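# Move shorts from hanger into basket, rehang hanger

## Task

Remove the shorts from their hanger and lower them into the basket. Do not release them from above the rim: if the garment, or a third or more of it, falls in from there, the task can fail, even while one gripper still holds part of it. The whole garment must finish inside the basket, and any cloth hanging out over the rim lowers the score. Put the hanger back on the rail. At the end, any other hanger must still hang on the rail and the rack must stand upright.

## Robot and tools

Robot: two arms, left_arm and right_arm, each a six-joint arm with a two-finger parallel gripper. Base positions in the scene frame: left_arm at (-0.043, +0.232, 0) m, right_arm at (-0.007, -0.284, 0) m, each yawed very slightly. A camera stand is fixed behind the arms.

Frames. Scene frame: origin at table-top height, halfway between the nominal bases, +x out over the table, +y toward left_arm, +z up. Arm names do not match image sides. Each arm reports its end_effector_position (m) and end_effector_quat_wxyz in its own base frame. Fixed cameras and the table use the scene frame. Motion offsets use the axes of that arm's current Hand target. On the gripper, +z points along the fingers and the fingers open and close along y. end_effector_position sits between the finger pads, just behind the tips. Reported poses can be off by a few centimetres, more at long reach.

A row: always 14 numbers, each in [-1, 1]. First 7 for left_arm: dx, dy, dz, rx, ry, rz, opening; then the same 7 for right_arm. Both arms are in every row even if one stays still. dx..rz are an offset from that arm's Hand target at the start of the action or move, not a pose; 1.0 equals 0.6 m or 180 degrees; rx, ry, rz form one rotation vector. Opening is absolute: +1 fully open (about 87 mm between pads), +0.5 about 69 mm, 0 about 43 mm, -0.5 about 18 mm, -1 closed. Writing 0 for opening closes to 43 mm, so to keep a gripper as it is, resend its current opening.

execute_actions(actions, cameras): actions is a list of actions; each action is a list of up to 15 rows, each row one 1/30 s step. A short action repeats its last row to fill 15 steps. All rows of an action count from the same starting Hand target, and each new action starts from the then-current Hand target, so the same offset sent twice moves twice as far. Six pose zeros re-request the current Hand target. An empty actions list returns images and the scene number. cameras: list of names, ["all"], or []; an unknown name invalidates the call.

move(target, speed, blend, opening_speed, blocking, cameras): target is one 14-number row or a list of up to 15 rows; every row is an offset from the same starting Hand targets. The gripper travels in a straight line, taking the shorter rotation. speed: m/s per arm path, 0.002 to 2.9, default 0.25 (rotation limited to twice that in rad/s); one value or one per target. blend: corner rounding in metres for lists, default 0 (stop at each). opening_speed: rate of opening change per second on the -1..+1 scale, at least 0.2. blocking=false returns after about 0.5 s while the move continues. Total duration capped at 10 s; moves do not avoid obstacles or the other arm. Faster moves lag, drift and hit harder. Avoid paths passing near an arm's own base; go around. The result adds a move: line giving the ending (done, off_target, moving, held, fault) and limits (paced = pose clipped, held = steps withheld). done means at rest within 10 mm and 2 degrees; it says nothing about contact.

wait(seconds 0 to 10, cameras): lets time pass holding commands. stop(cameras): brakes a running move. zoom_image(camera, region [x0,y0,x1,y1] pixels, max 504x504): closer look at the latest image of a listed camera. read_manual(section): licence text only. finished_scene(scene 1 or 2): ends the scene irreversibly; call nothing after it in the same reply. Scene 1 is practice.

Cameras: cam_head_left, cam_head_right, cam_high, cam_low (504x504), cam_left_wrist, cam_right_wrist (896x504).

Result lines: Hand target is the last commanded pose after clipping (next offsets start from it); the real gripper often settles short, so resend the gap as an offset. grip_measured is the finger position on the command scale; Joint positions end with the same on a 0 (closed) to 1 scale. Tool commands show current gripper commands. Joint velocities may be marked within noise or omitted. Joint torques include gravity; joints 1-3 wrap at ±28 N m. Orientation commands are clipped to 40 degrees from the measured orientation per step.

Gripping: to hold something, command about 0.04 below the grip_measured value at first contact for full force; less margin gives a lighter grip. Fast closing can squeeze too hard.

Cautions: do not drop the shorts from above the basket rim; lower them inside before releasing. Avoid hard hits on the rack, table or fixed things (fails the scene), and any contact or squeeze between the two arms, including one gripper closing on the other's fingers. A blocked arm keeps pressing until commanded back past its gripper. Nothing may fall or be left off the table. Motors heat when holding loads, stretched or pushing; MOTOR HOT appears at 75 °C, and at 90 °C that arm folds and stops working. Small moves may fail or go sideways; check the position and tilt after each move. Objects may occasionally be nudged by outside pushes.

Each tool is called after "Emit:" by a JSON object that holds its "api" and its "payload", one argument or row to a line.

## Session

Emit:
{"api": "execute_actions", "payload": {
  "actions": []
}}

Emit:
{"api": "zoom_image", "payload": {
  "camera": "cam_high",
  "region": [0, 0, 504, 504]
}}

Emit:
{"api": "zoom_image", "payload": {
  "camera": "cam_low",
  "region": [0, 0, 504, 504]
}}

Emit:
{"api": "zoom_image", "payload": {
  "camera": "cam_head_left",
  "region": [0, 0, 504, 504]
}}

Emit:
{"api": "zoom_image", "payload": {
  "camera": "cam_head_right",
  "region": [0, 0, 504, 504]
}}

Scene clock: 0.00 s.
left_arm: end_effector_position=(+0.1464, +0.0000, +0.0785) grip_measured=+1.000 end_effector_quat_wxyz=(+0.383, +0.000, +0.924, +0.000) | right_arm: end_effector_position=(+0.1464, +0.0000, +0.0785) grip_measured=+0.969 end_effector_quat_wxyz=(+0.383, +0.000, +0.924, +0.000)
Joint positions: left_arm=[0 0.283 0.438 -0.94 0 0 1] | right_arm=[0 0.283 0.438 -0.94 0 0 0.984]
Joint velocities: within noise
Joint torques (N m): no reading
Heat: left arm: 38 °C; right arm: 40 °C.
Hand target: left_arm +0.1459, +0.0000, +0.0798; +0.382, +0.000, +0.924, +0.000 | right_arm +0.1468, +0.0000, +0.0807; +0.385, +0.000, +0.923, +0.000
Tool commands: left_gripper/opening=+1.0 right_gripper/opening=+1.0

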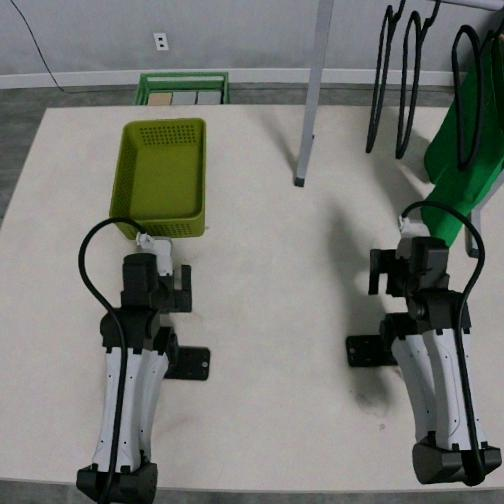

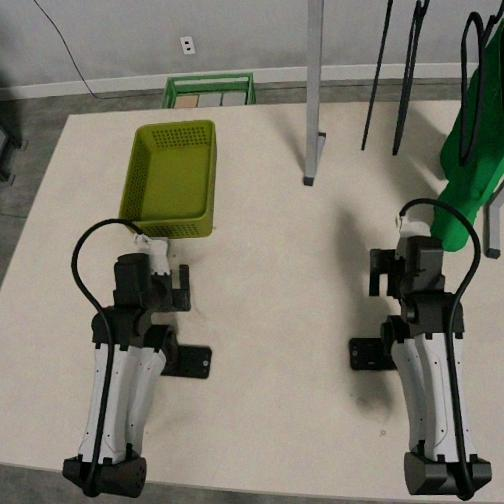

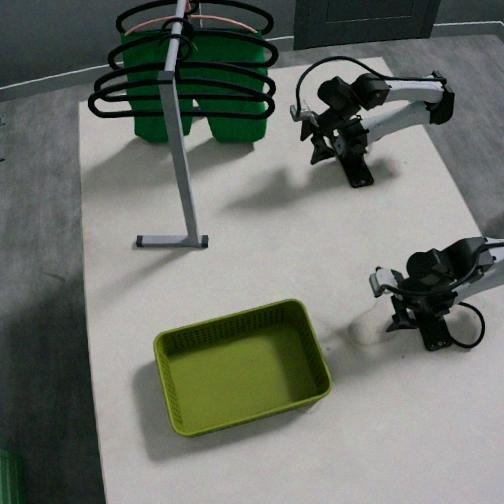

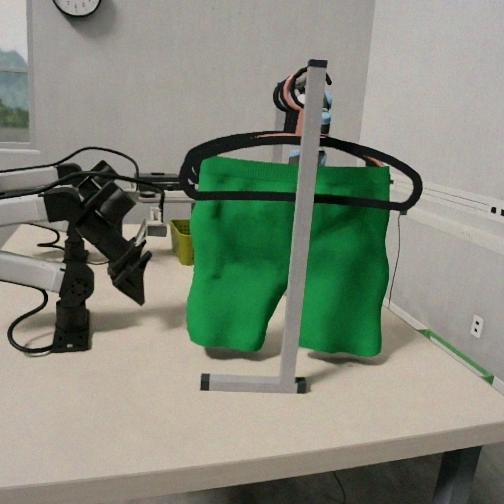

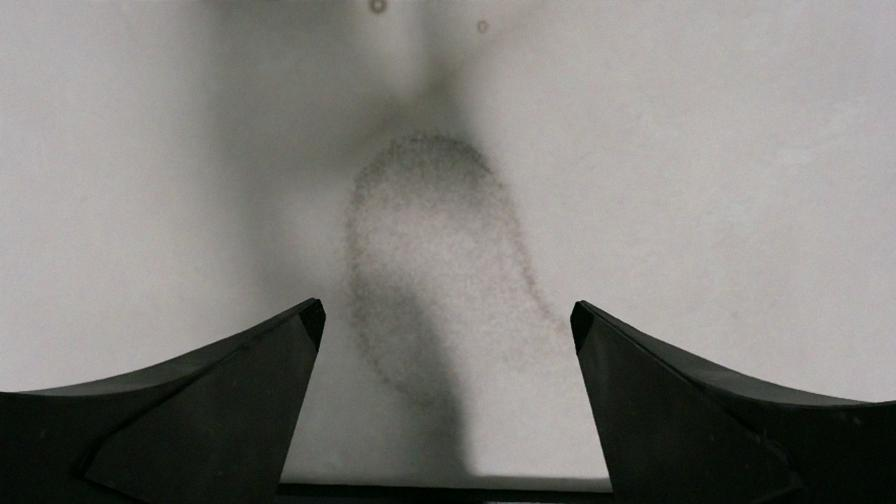

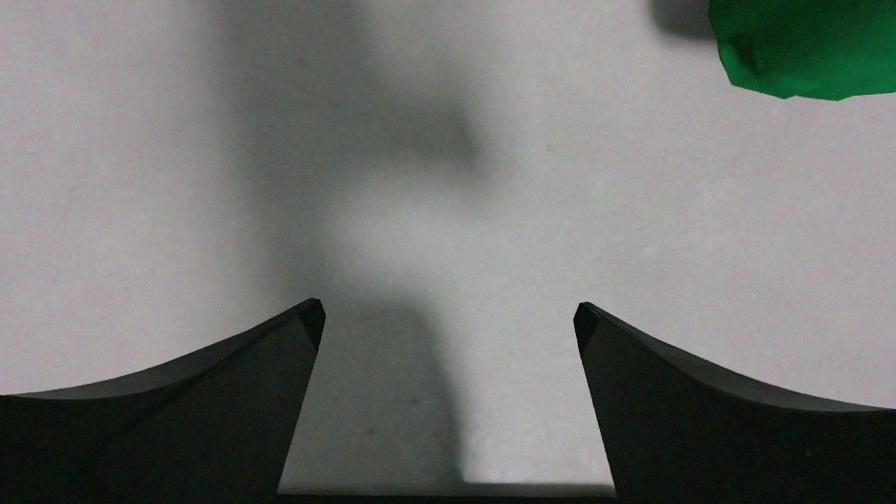

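Scaled by 1.000.

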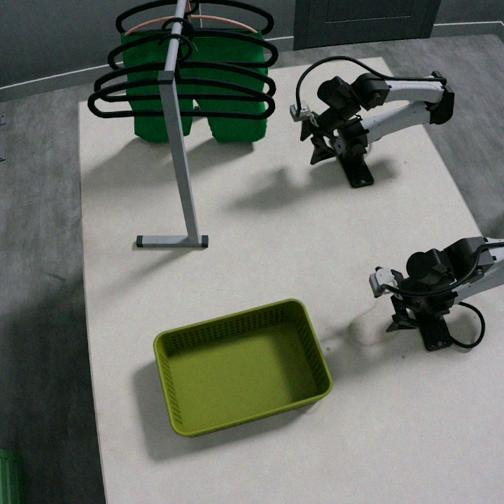

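Scaled by 1.000.

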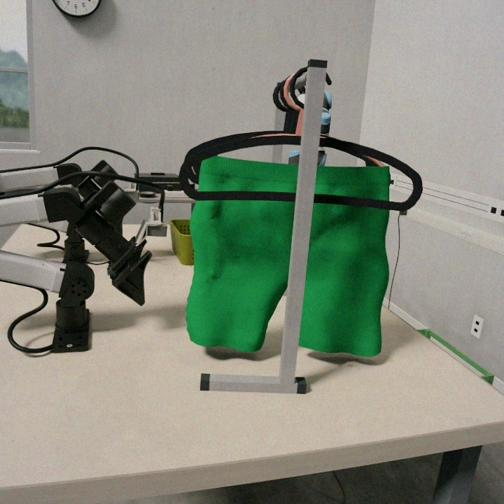

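Scaled by 1.000.

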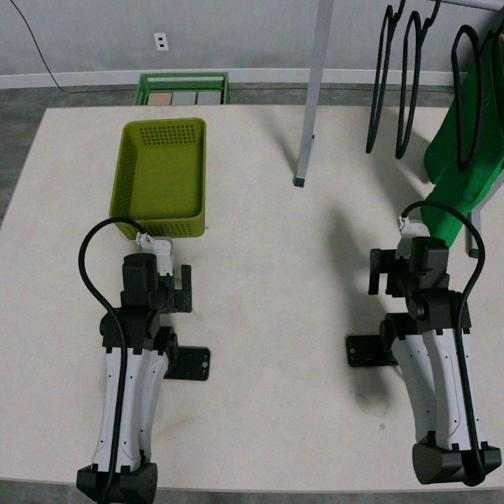

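Scaled by 1.000.

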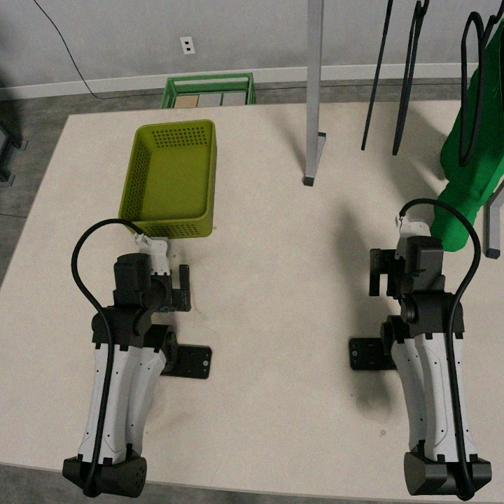

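Emit:
{"api": "move", "payload": {
  "target": [-0.295,0,-0.295,0,0,0,1,-0.377,0,-0.259,0.158,-0.244,0.065,1],
  "speed": 0.5,
  "cameras": ["all"]
}}

Emit:
{"api": "zoom_image", "payload": {
  "camera": "cam_low",
  "region": [154, 54, 424, 234]
}}

Emit:
{"api": "zoom_image", "payload": {
  "camera": "cam_high",
  "region": [70, 0, 300, 160]
}}

Scene clock: 24.80 s.
left_arm: end_effector_position=(+0.1483, +0.0000, +0.3283) grip_measured=+1.000 end_effector_quat_wxyz=(+0.385, +0.000, +0.923, +0.000) | right_arm: end_effector_position=(+0.1966, +0.0011, +0.3530) grip_measured=+0.969 end_effector_quat_wxyz=(+0.686, +0.168, +0.692, -0.148)
Joint positions: left_arm=[0 0.92 1.662 -1.522 0 0 1] | right_arm=[1.101 0.733 1.134 -1.036 1.547 0.66 0.984]
Joint torques (N m): left_arm=[0.08 1.68 6.15 1.38 -0.1 -0.03] | right_arm=[-0.5 2.28 5.37 1.08 0.53 0.2]
Heat: left arm: 41 °C; right arm: 40 °C.
Hand target: left_arm +0.1461, +0.0000, +0.3300; +0.382, +0.000, +0.924, +0.000 | right_arm +0.1956, +0.0000, +0.3507; +0.684, +0.183, +0.682, -0.183
Off the commanded pose: left_arm 0.003 m, 0 deg | right_arm 0.003 m, 5 deg.
joint sent to its limit (right arm) — joint 5 (wrist yaw), upper limit. The joint targets are off in orientation, not in position.
move: off_target (right_arm)

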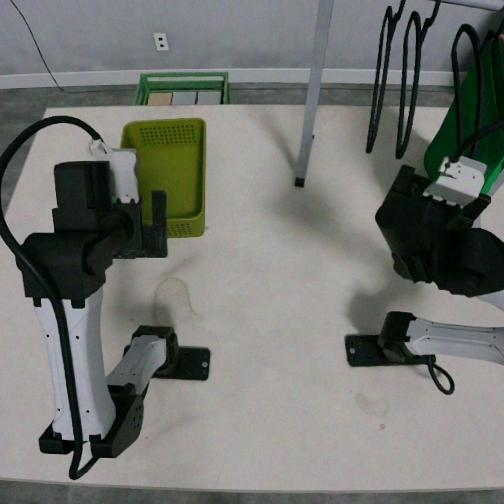

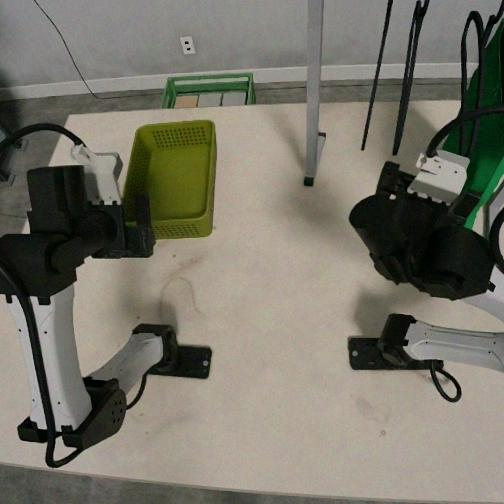

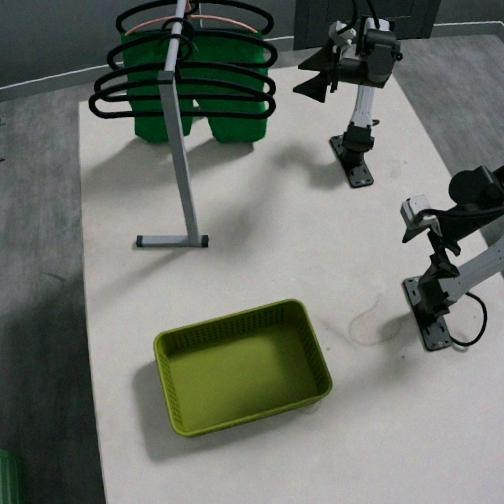

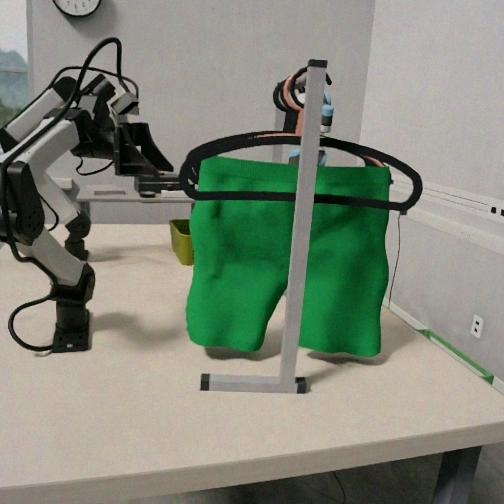

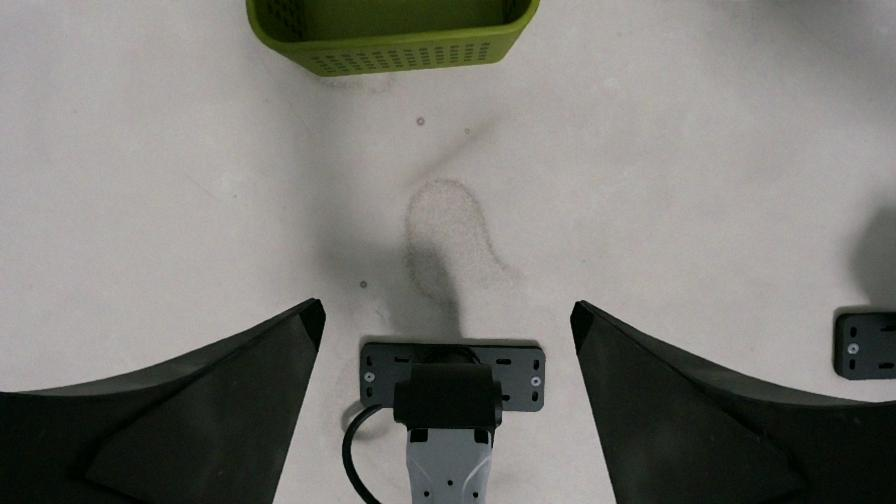

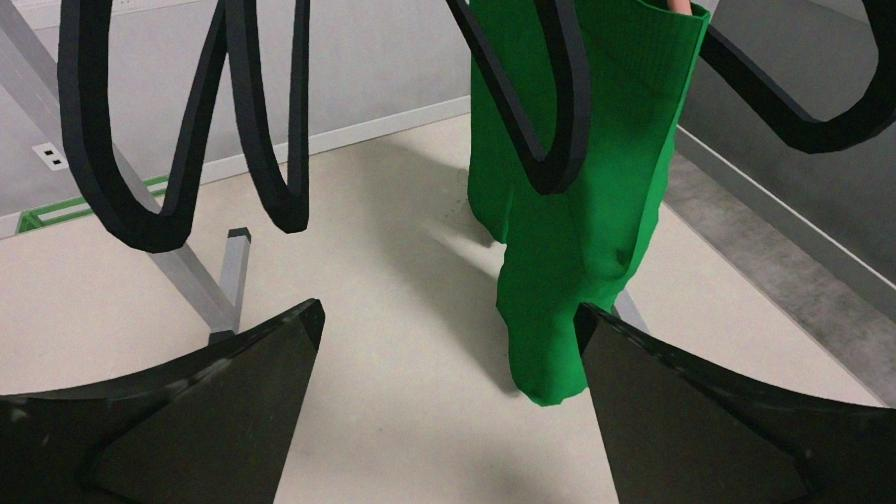

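Scaled by 1.867 from the camera's 504x504 image, which has a finer 720x720 frame.

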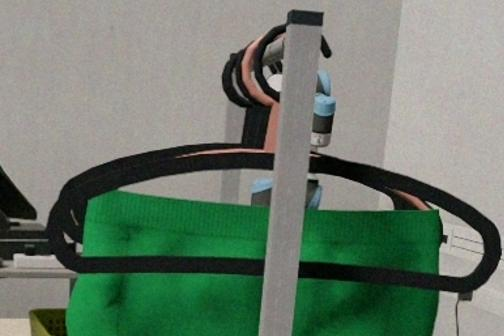

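Scaled by 2.191 from the camera's 504x504 image, which has a finer 720x720 frame.

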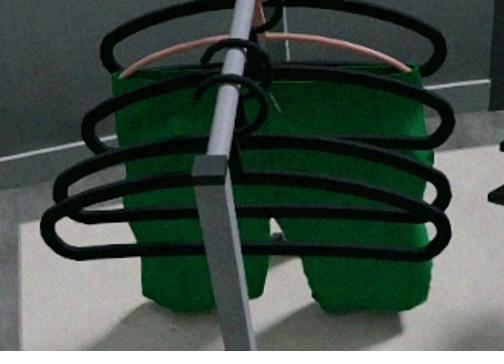

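Emit:
{"api": "zoom_image", "payload": {
  "camera": "cam_right_wrist",
  "region": [440, 0, 896, 256]
}}

Emit:
{"api": "move", "payload": {
  "target": [0,0,0,0,0,0,1,-0.28,0,-0.13,0,0,0,1],
  "speed": 0.5,
  "cameras": ["cam_right_wrist","cam_high","cam_head_left"]
}}

Emit:
{"api": "zoom_image", "payload": {
  "camera": "cam_right_wrist",
  "region": [440, 0, 896, 256]
}}

Scaled by 1.105 from the camera's 896x504 image, which has a finer 1280x720 frame.

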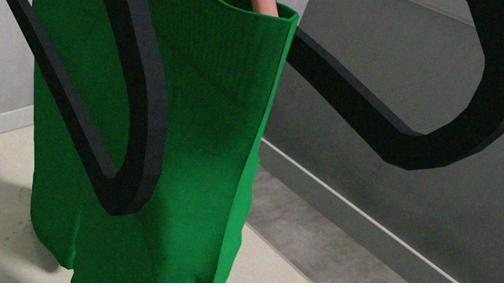

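Scene clock: 48.67 s.
left_arm: end_effector_position=(+0.1483, +0.0000, +0.3283) grip_measured=+1.000 end_effector_quat_wxyz=(+0.385, +0.000, +0.923, +0.000) | right_arm: end_effector_position=(+0.1706, +0.0525, +0.5181) grip_measured=+0.969 end_effector_quat_wxyz=(+0.705, -0.040, +0.707, +0.052)
Joint positions: left_arm=[0 0.92 1.662 -1.522 0 0 1] | right_arm=[1.683 0.964 1.946 -1.082 1.554 0.117 0.984]
Joint torques (N m): left_arm=[0.09 1.68 6.15 1.38 -0.11 -0.03] | right_arm=[0.47 1.44 3.71 1.29 0.13 0.03]
Heat: left arm: 41 °C; right arm: 40 °C.
Hand target: left_arm +0.1461, +0.0000, +0.3300; +0.382, +0.000, +0.924, +0.000 | right_arm +0.1274, +0.0391, +0.5185; +0.684, +0.183, +0.682, -0.183
Off the commanded pose: left_arm 0.003 m, 0 deg | right_arm 0.045 m, 37 deg.
joint sent to its limit (right arm) — joint 5 (wrist yaw), upper limit. The joint targets are off in position and orientation.
move: off_target (right_arm)
Images, in order (width x height): cam_head_left 504x504, cam_high 504x504, cam_right_wrist 896x504.

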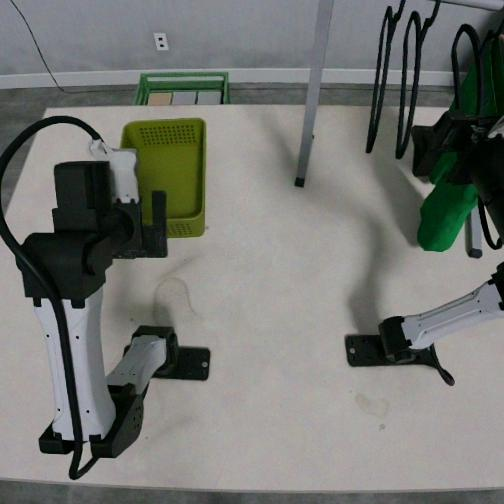

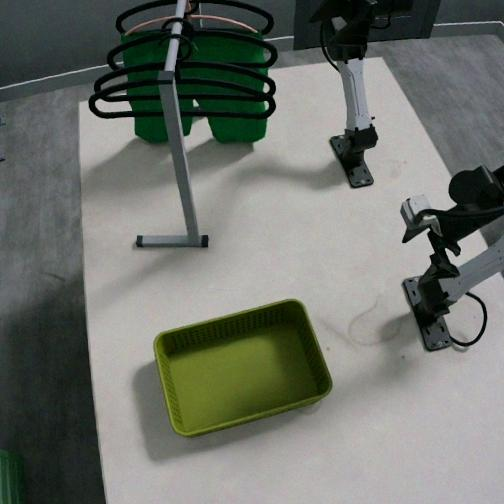

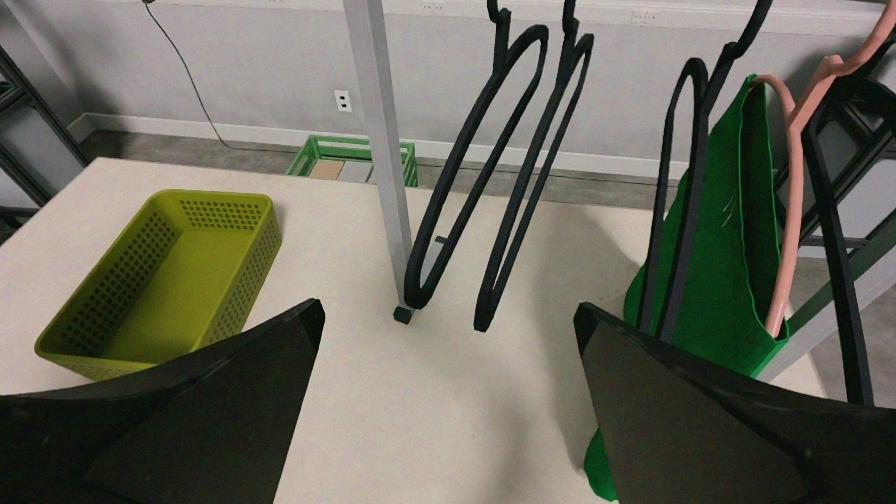

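Scaled by 1.105 from the camera's 896x504 image, which has a finer 1280x720 frame.

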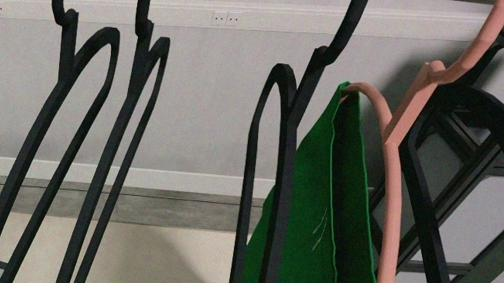

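Emit:
{"api": "move", "payload": {
  "target": [
    [0,0,0,0,0,0,1,0.4975,0.132,0.160,-0.1667,0,0,1],
    [0,0,0,0,0,0,1,0.4475,0.0085,0.2118,-0.1328,-0.0822,0.0175,1],
    [0,0,0,0,0,0,1,0.3975,-0.1705,0.2382,-0.0923,-0.1654,0.0247,1]
  ],
  "speed": 0.4,
  "blend": [0.03,0.03,0],
  "cameras": ["cam_right_wrist","cam_high","cam_head_right","cam_low"]
}}

Scene clock: 103.53 s.
left_arm: end_effector_position=(+0.1483, +0.0000, +0.3283) grip_measured=+1.000 end_effector_quat_wxyz=(+0.385, +0.000, +0.923, +0.000) | right_arm: end_effector_position=(+0.2010, -0.1214, +0.2846) grip_measured=+0.969 end_effector_quat_wxyz=(+0.863, +0.055, +0.491, -0.103)
Joint positions: left_arm=[0 0.92 1.662 -1.522 0 0 1] | right_arm=[-1.183 0.556 0.014 1.34 -0.776 0.616 0.984]
Joint torques (N m): left_arm=[0.1 1.68 6.13 1.38 -0.1 -0.04] | right_arm=[-0.5 2.33 5.97 1.14 0.19 0.2]
Heat: left arm: 42 °C; right arm: 41 °C.
Hand target: left_arm +0.1462, +0.0000, +0.3300; +0.382, +0.000, +0.924, +0.000 | right_arm +0.2010, -0.1211, +0.2804; +0.861, +0.056, +0.495, -0.098
Off the commanded pose: left_arm 0.003 m, 0 deg | right_arm 0.004 m, 1 deg.
move: done
Images, in order (width x height): cam_head_right 504x504, cam_high 504x504, cam_low 504x504, cam_right_wrist 896x504.

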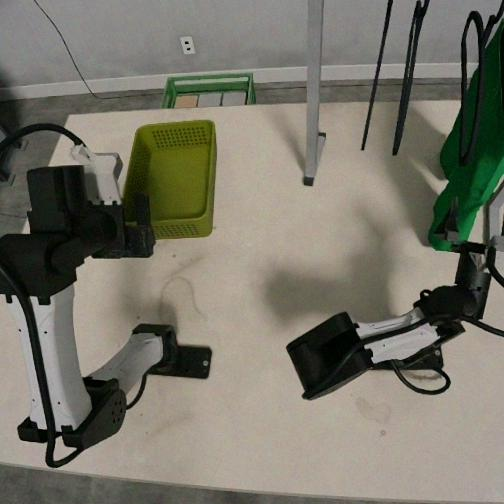

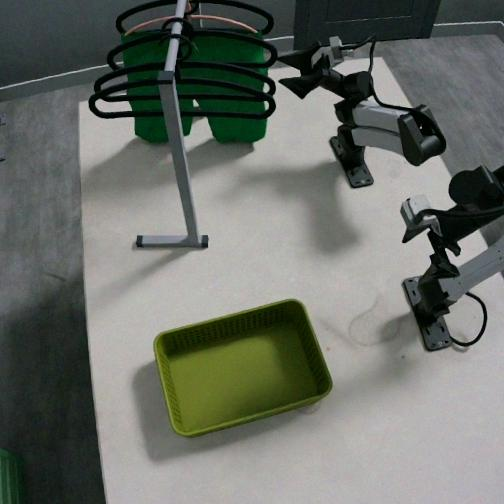

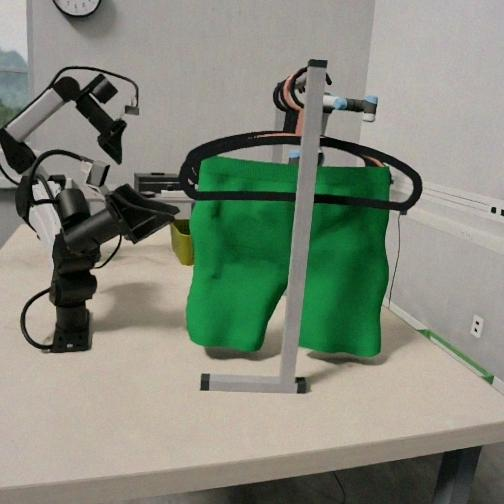

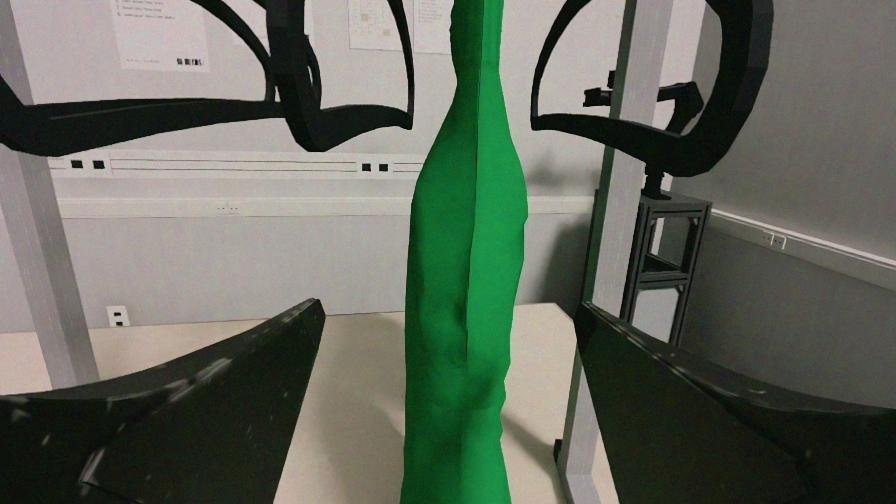

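Emit:
{"api": "move", "payload": {
  "target": [
    [0,0,0,0,0,0,1,0.092,0,0.158,0,0,0,1],
    [0,0,0,0,0,0,1,0.092,0,0.158,0,0,0,-1]
  ],
  "speed": 0.3,
  "cameras": ["cam_right_wrist","cam_low"]
}}

Scene clock: 110.47 s.
left_arm: end_effector_position=(+0.1483, +0.0000, +0.3283) grip_measured=+1.000 end_effector_quat_wxyz=(+0.385, +0.000, +0.923, +0.000) | right_arm: end_effector_position=(+0.3057, -0.1442, +0.2706) grip_measured=-0.954 end_effector_quat_wxyz=(+0.855, +0.062, +0.508, -0.091)
Joint positions: left_arm=[0 0.92 1.662 -1.522 0 0 1] | right_arm=[-0.66 1.21 0.203 1.546 -0.377 0.233 0.023]
Joint torques (N m): left_arm=[0.09 1.68 6.15 1.38 -0.11 -0.03] | right_arm=[0.8 -1.11 7.98 1.58 0.25 0.03]
Heat: left arm: 42 °C; right arm: 41 °C.
Hand target: left_arm +0.1462, +0.0000, +0.3300; +0.382, +0.000, +0.924, +0.000 | right_arm +0.3079, -0.1457, +0.2805; +0.861, +0.056, +0.495, -0.098
Off the commanded pose: left_arm 0.003 m, 0 deg | right_arm 0.010 m, 2 deg.
joint sent to its limit (right arm) — joint 4 (wrist pitch), upper limit. The joint targets still meet the commanded pose.
move: done
Images, in order (width x height): cam_low 504x504, cam_right_wrist 896x504.

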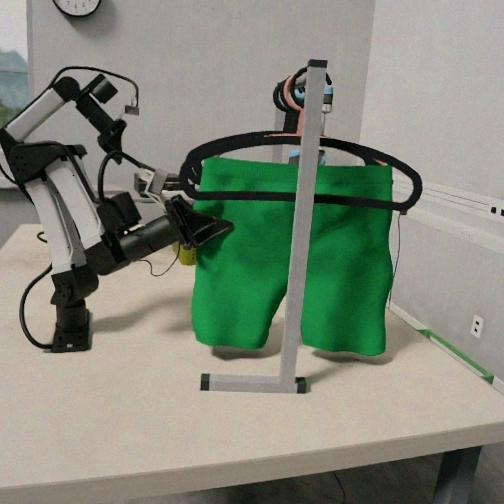

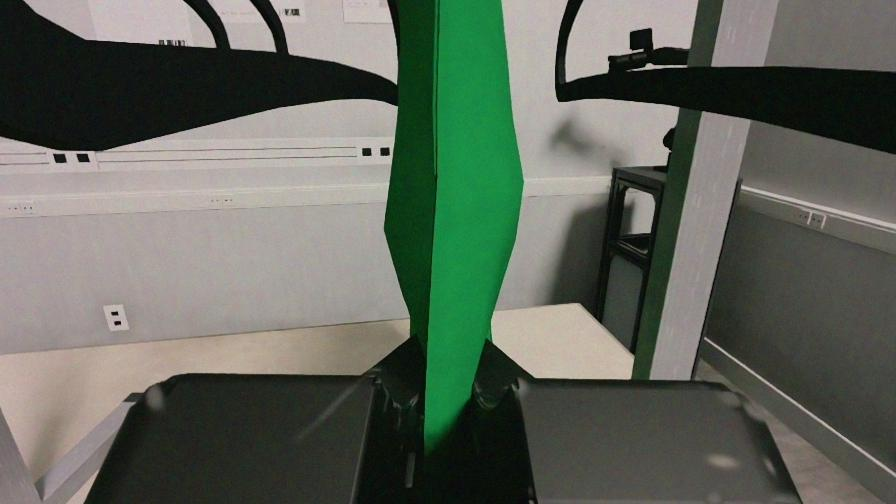

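Emit:
{"api": "move", "payload": {
  "target": [0,0,0,0,0,0,1,0.128,0,-0.112,0,0.111,0,-1],
  "speed": 0.15,
  "cameras": ["cam_right_wrist","cam_low","cam_high"]
}}

Scene clock: 116.93 s.
left_arm: end_effector_position=(+0.1483, +0.0000, +0.3283) grip_measured=+1.000 end_effector_quat_wxyz=(+0.385, +0.000, +0.923, +0.000) | right_arm: end_effector_position=(+0.2904, -0.1412, +0.1755) grip_measured=-0.954 end_effector_quat_wxyz=(+0.759, +0.080, +0.642, -0.080)
Joint positions: left_arm=[0 0.92 1.662 -1.522 0 0 1] | right_arm=[-0.721 1.084 0.09 1.18 -0.484 0.107 0.023]
Joint torques (N m): left_arm=[0.08 1.69 6.15 1.38 -0.1 -0.03] | right_arm=[-0.39 -2.47 6.34 1.81 -0.01 0.01]
Heat: left arm: 42 °C; right arm: 41 °C.
Hand target: left_arm +0.1462, +0.0000, +0.3300; +0.382, +0.000, +0.924, +0.000 | right_arm +0.2890, -0.1414, +0.1802; +0.762, +0.072, +0.637, -0.087
Off the commanded pose: left_arm 0.003 m, 0 deg | right_arm 0.005 m, 1 deg.
move: done
Images, in order (width x height): cam_high 504x504, cam_low 504x504, cam_right_wrist 896x504.

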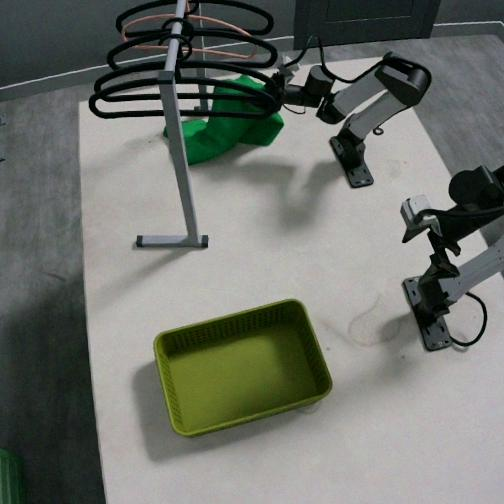

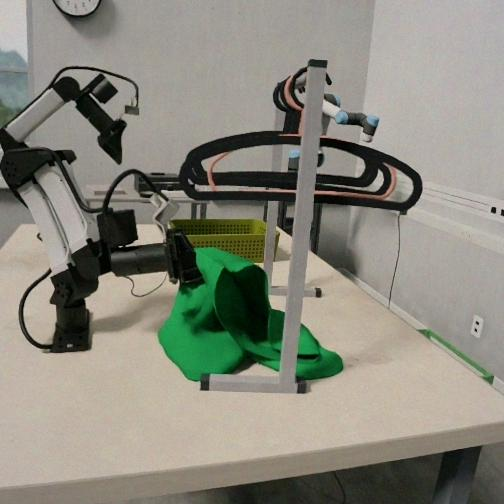

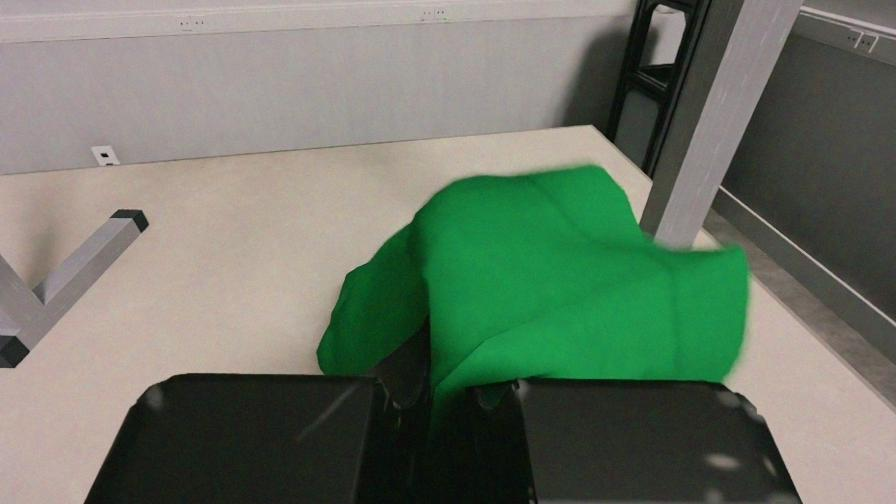

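Emit:
{"api": "move", "payload": {
  "target": [
    [0,0,0,0,0,0,1,-0.011,0.113,-0.11,-0.0721,0.0553,0.0063,-1],
    [0,0,0,0,0,0,1,-0.024,0.312,-0.137,-0.1828,0.054,0.016,-1],
    [0,0,0,0,0,0,1,-0.096,0.543,-0.161,-0.3216,0.0508,0.0283,-1],
    [0,0,0,0,0,0,1,-0.428,0.6245,-0.121,-0.3491,0.0498,0.0306,-1]
  ],
  "speed": 0.3,
  "blend": [0.03,0.03,0.03,0],
  "cameras": ["all"]
}}

Scene clock: 131.57 s.
left_arm: end_effector_position=(+0.1483, +0.0000, +0.3283) grip_measured=+1.000 end_effector_quat_wxyz=(+0.385, +0.000, +0.923, +0.000) | right_arm: end_effector_position=(+0.2591, +0.2498, +0.4004) grip_measured=-0.954 end_effector_quat_wxyz=(+0.621, -0.302, +0.659, +0.298)
Joint positions: left_arm=[0 0.92 1.662 -1.522 0 0 1] | right_arm=[0.663 1.052 1.272 -0.272 -0.214 0.007 0.023]
Joint torques (N m): left_arm=[0.09 1.68 6.13 1.38 -0.1 -0.03] | right_arm=[0.81 -1.89 9.69 2.22 0.13 0.02]
Heat: left arm: 42 °C; right arm: 43 °C.
Hand target: left_arm +0.1462, +0.0000, +0.3300; +0.382, +0.000, +0.924, +0.000 | right_arm +0.2590, +0.2500, +0.4200; +0.642, -0.300, +0.640, +0.298
Off the commanded pose: left_arm 0.003 m, 0 deg | right_arm 0.020 m, 3 deg.
move: off_target (right_arm)

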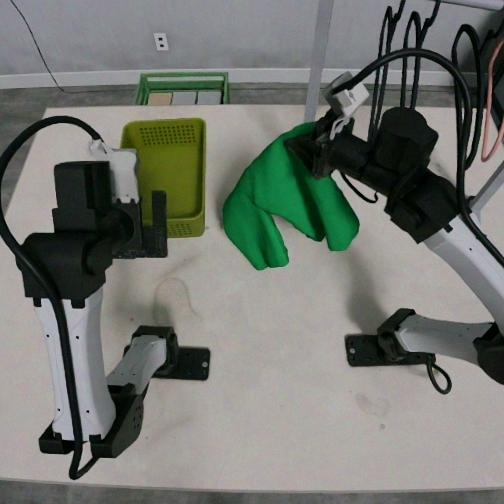

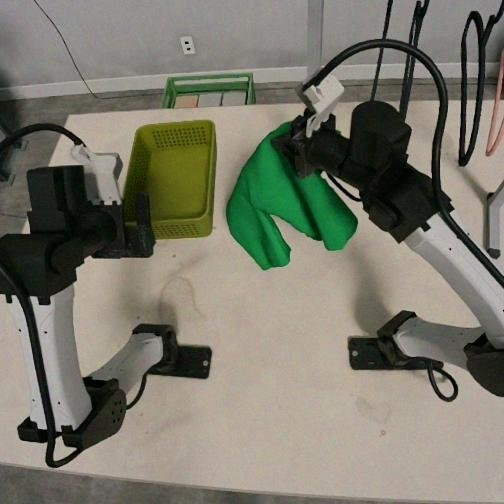

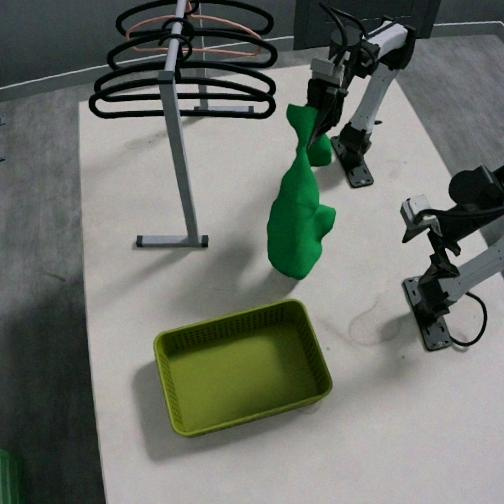

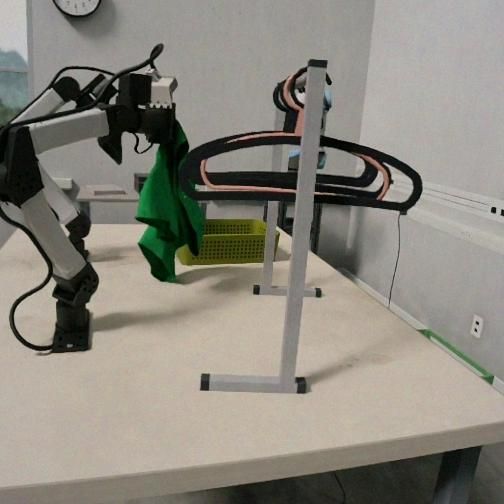

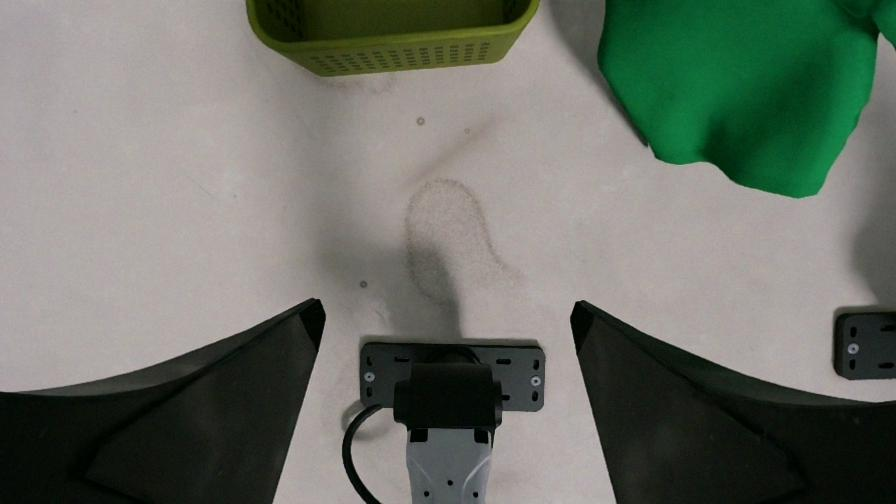

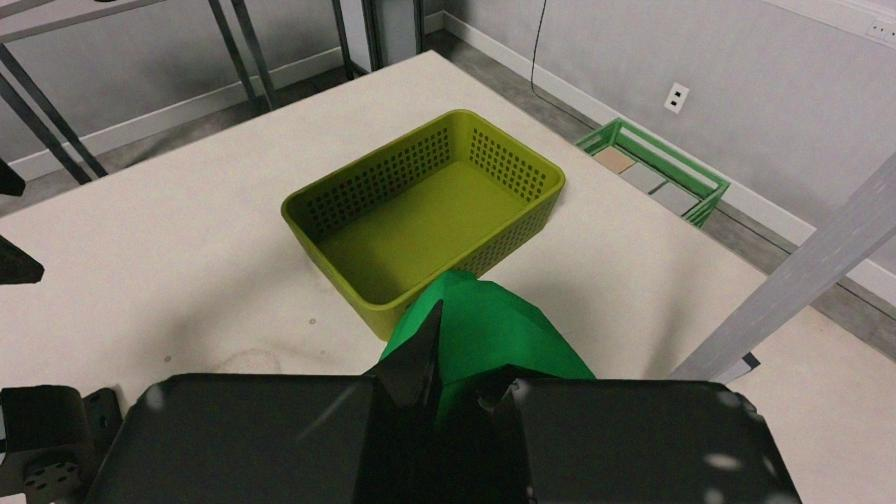

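Emit:
{"api": "move", "payload": {
  "target": [
    [0,0,0,0,0,0,1,-0.075,0.028,0.347,0,-0.111,0,-1],
    [0,0,0,0,0,0,1,-0.033,0.0455,0.549,0,-0.111,0,-1]
  ],
  "speed": 0.25,
  "blend": [0.03,0],
  "cameras": ["all"]
}}

Scene clock: 146.30 s.
left_arm: end_effector_position=(+0.1482, +0.0000, +0.3282) grip_measured=+1.000 end_effector_quat_wxyz=(+0.385, +0.000, +0.923, +0.000) | right_arm: end_effector_position=(+0.4513, +0.5187, +0.4242) grip_measured=-0.954 end_effector_quat_wxyz=(+0.728, -0.252, +0.538, +0.343)
Joint positions: left_arm=[0 0.92 1.662 -1.522 0 0 1] | right_arm=[0.846 2.314 2.406 0.207 -0.032 0.012 0.023]
Joint torques (N m): left_arm=[0.08 1.69 6.13 1.38 -0.1 -0.03] | right_arm=[0.81 -10.82 10 2.04 0.14 0.03]
Heat: left arm: 43 °C; right arm: 46 °C.
Hand target: left_arm +0.1461, +0.0000, +0.3300; +0.382, +0.000, +0.924, +0.000 | right_arm +0.4497, +0.5200, +0.4404; +0.743, -0.244, +0.519, +0.345
Off the commanded pose: left_arm 0.003 m, 0 deg | right_arm 0.016 m, 3 deg.
move: off_target (right_arm)

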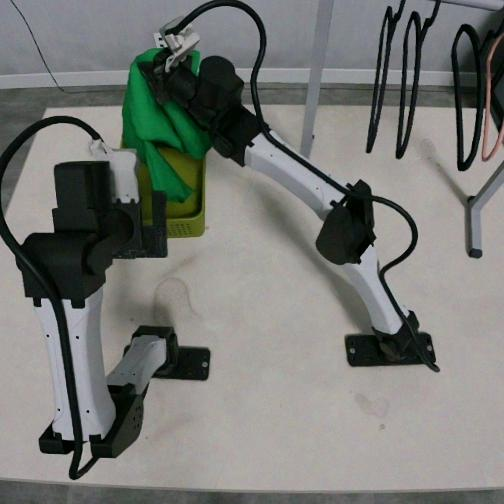

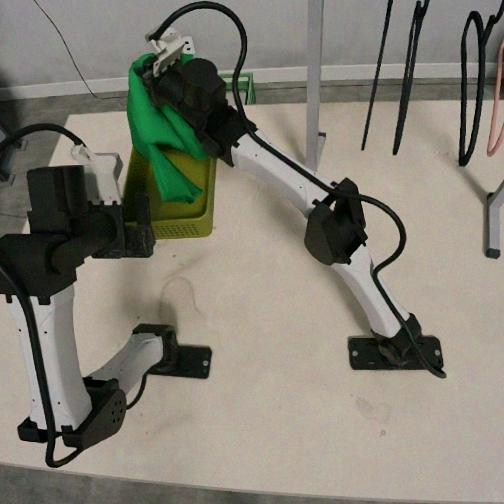

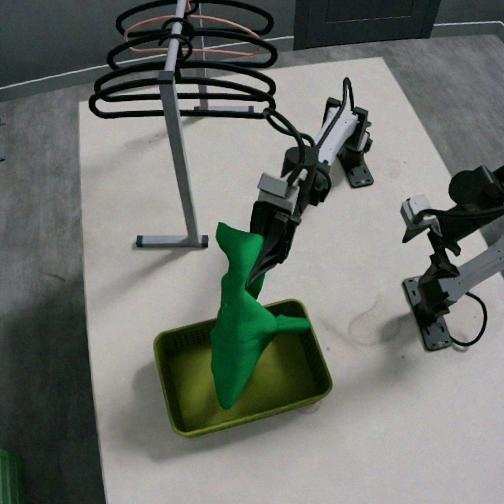

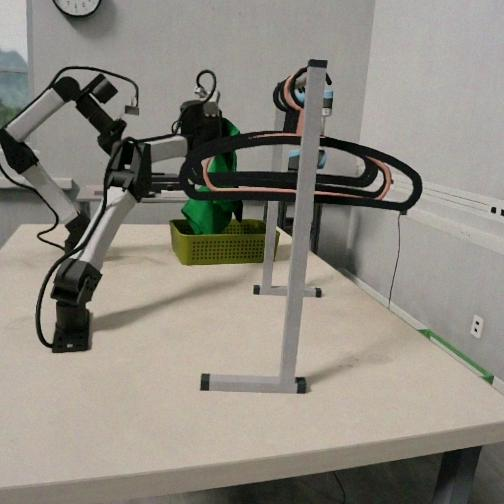

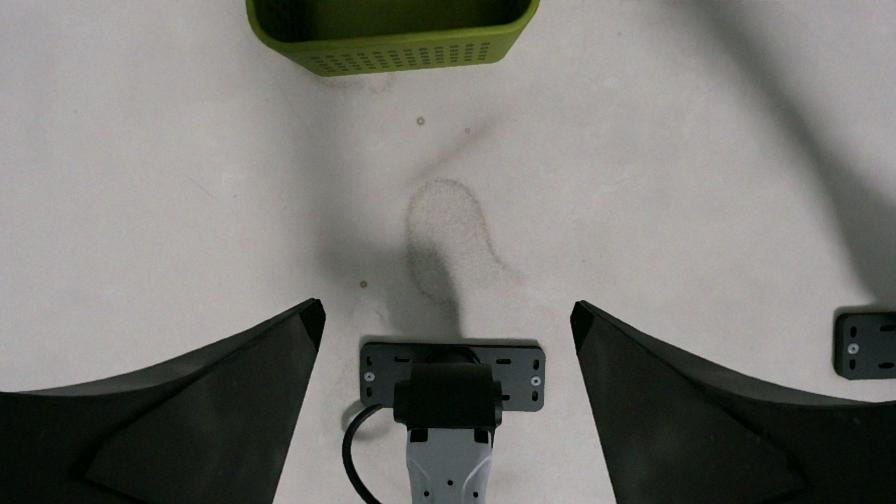

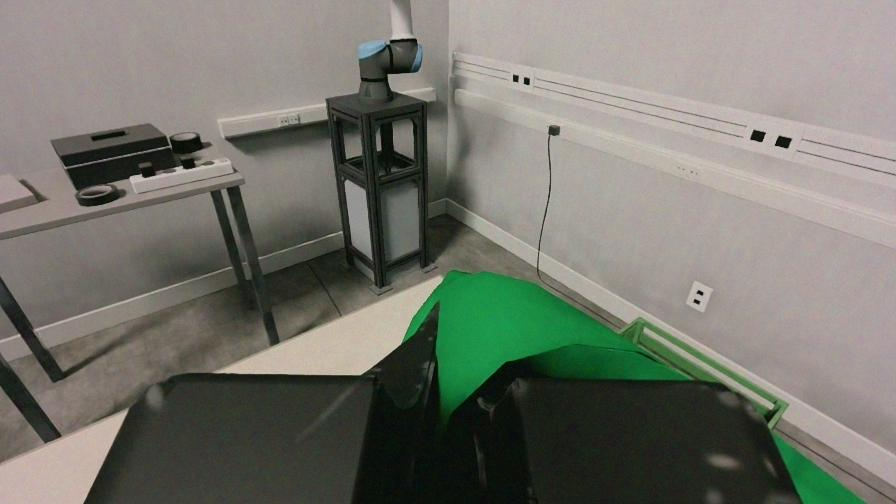

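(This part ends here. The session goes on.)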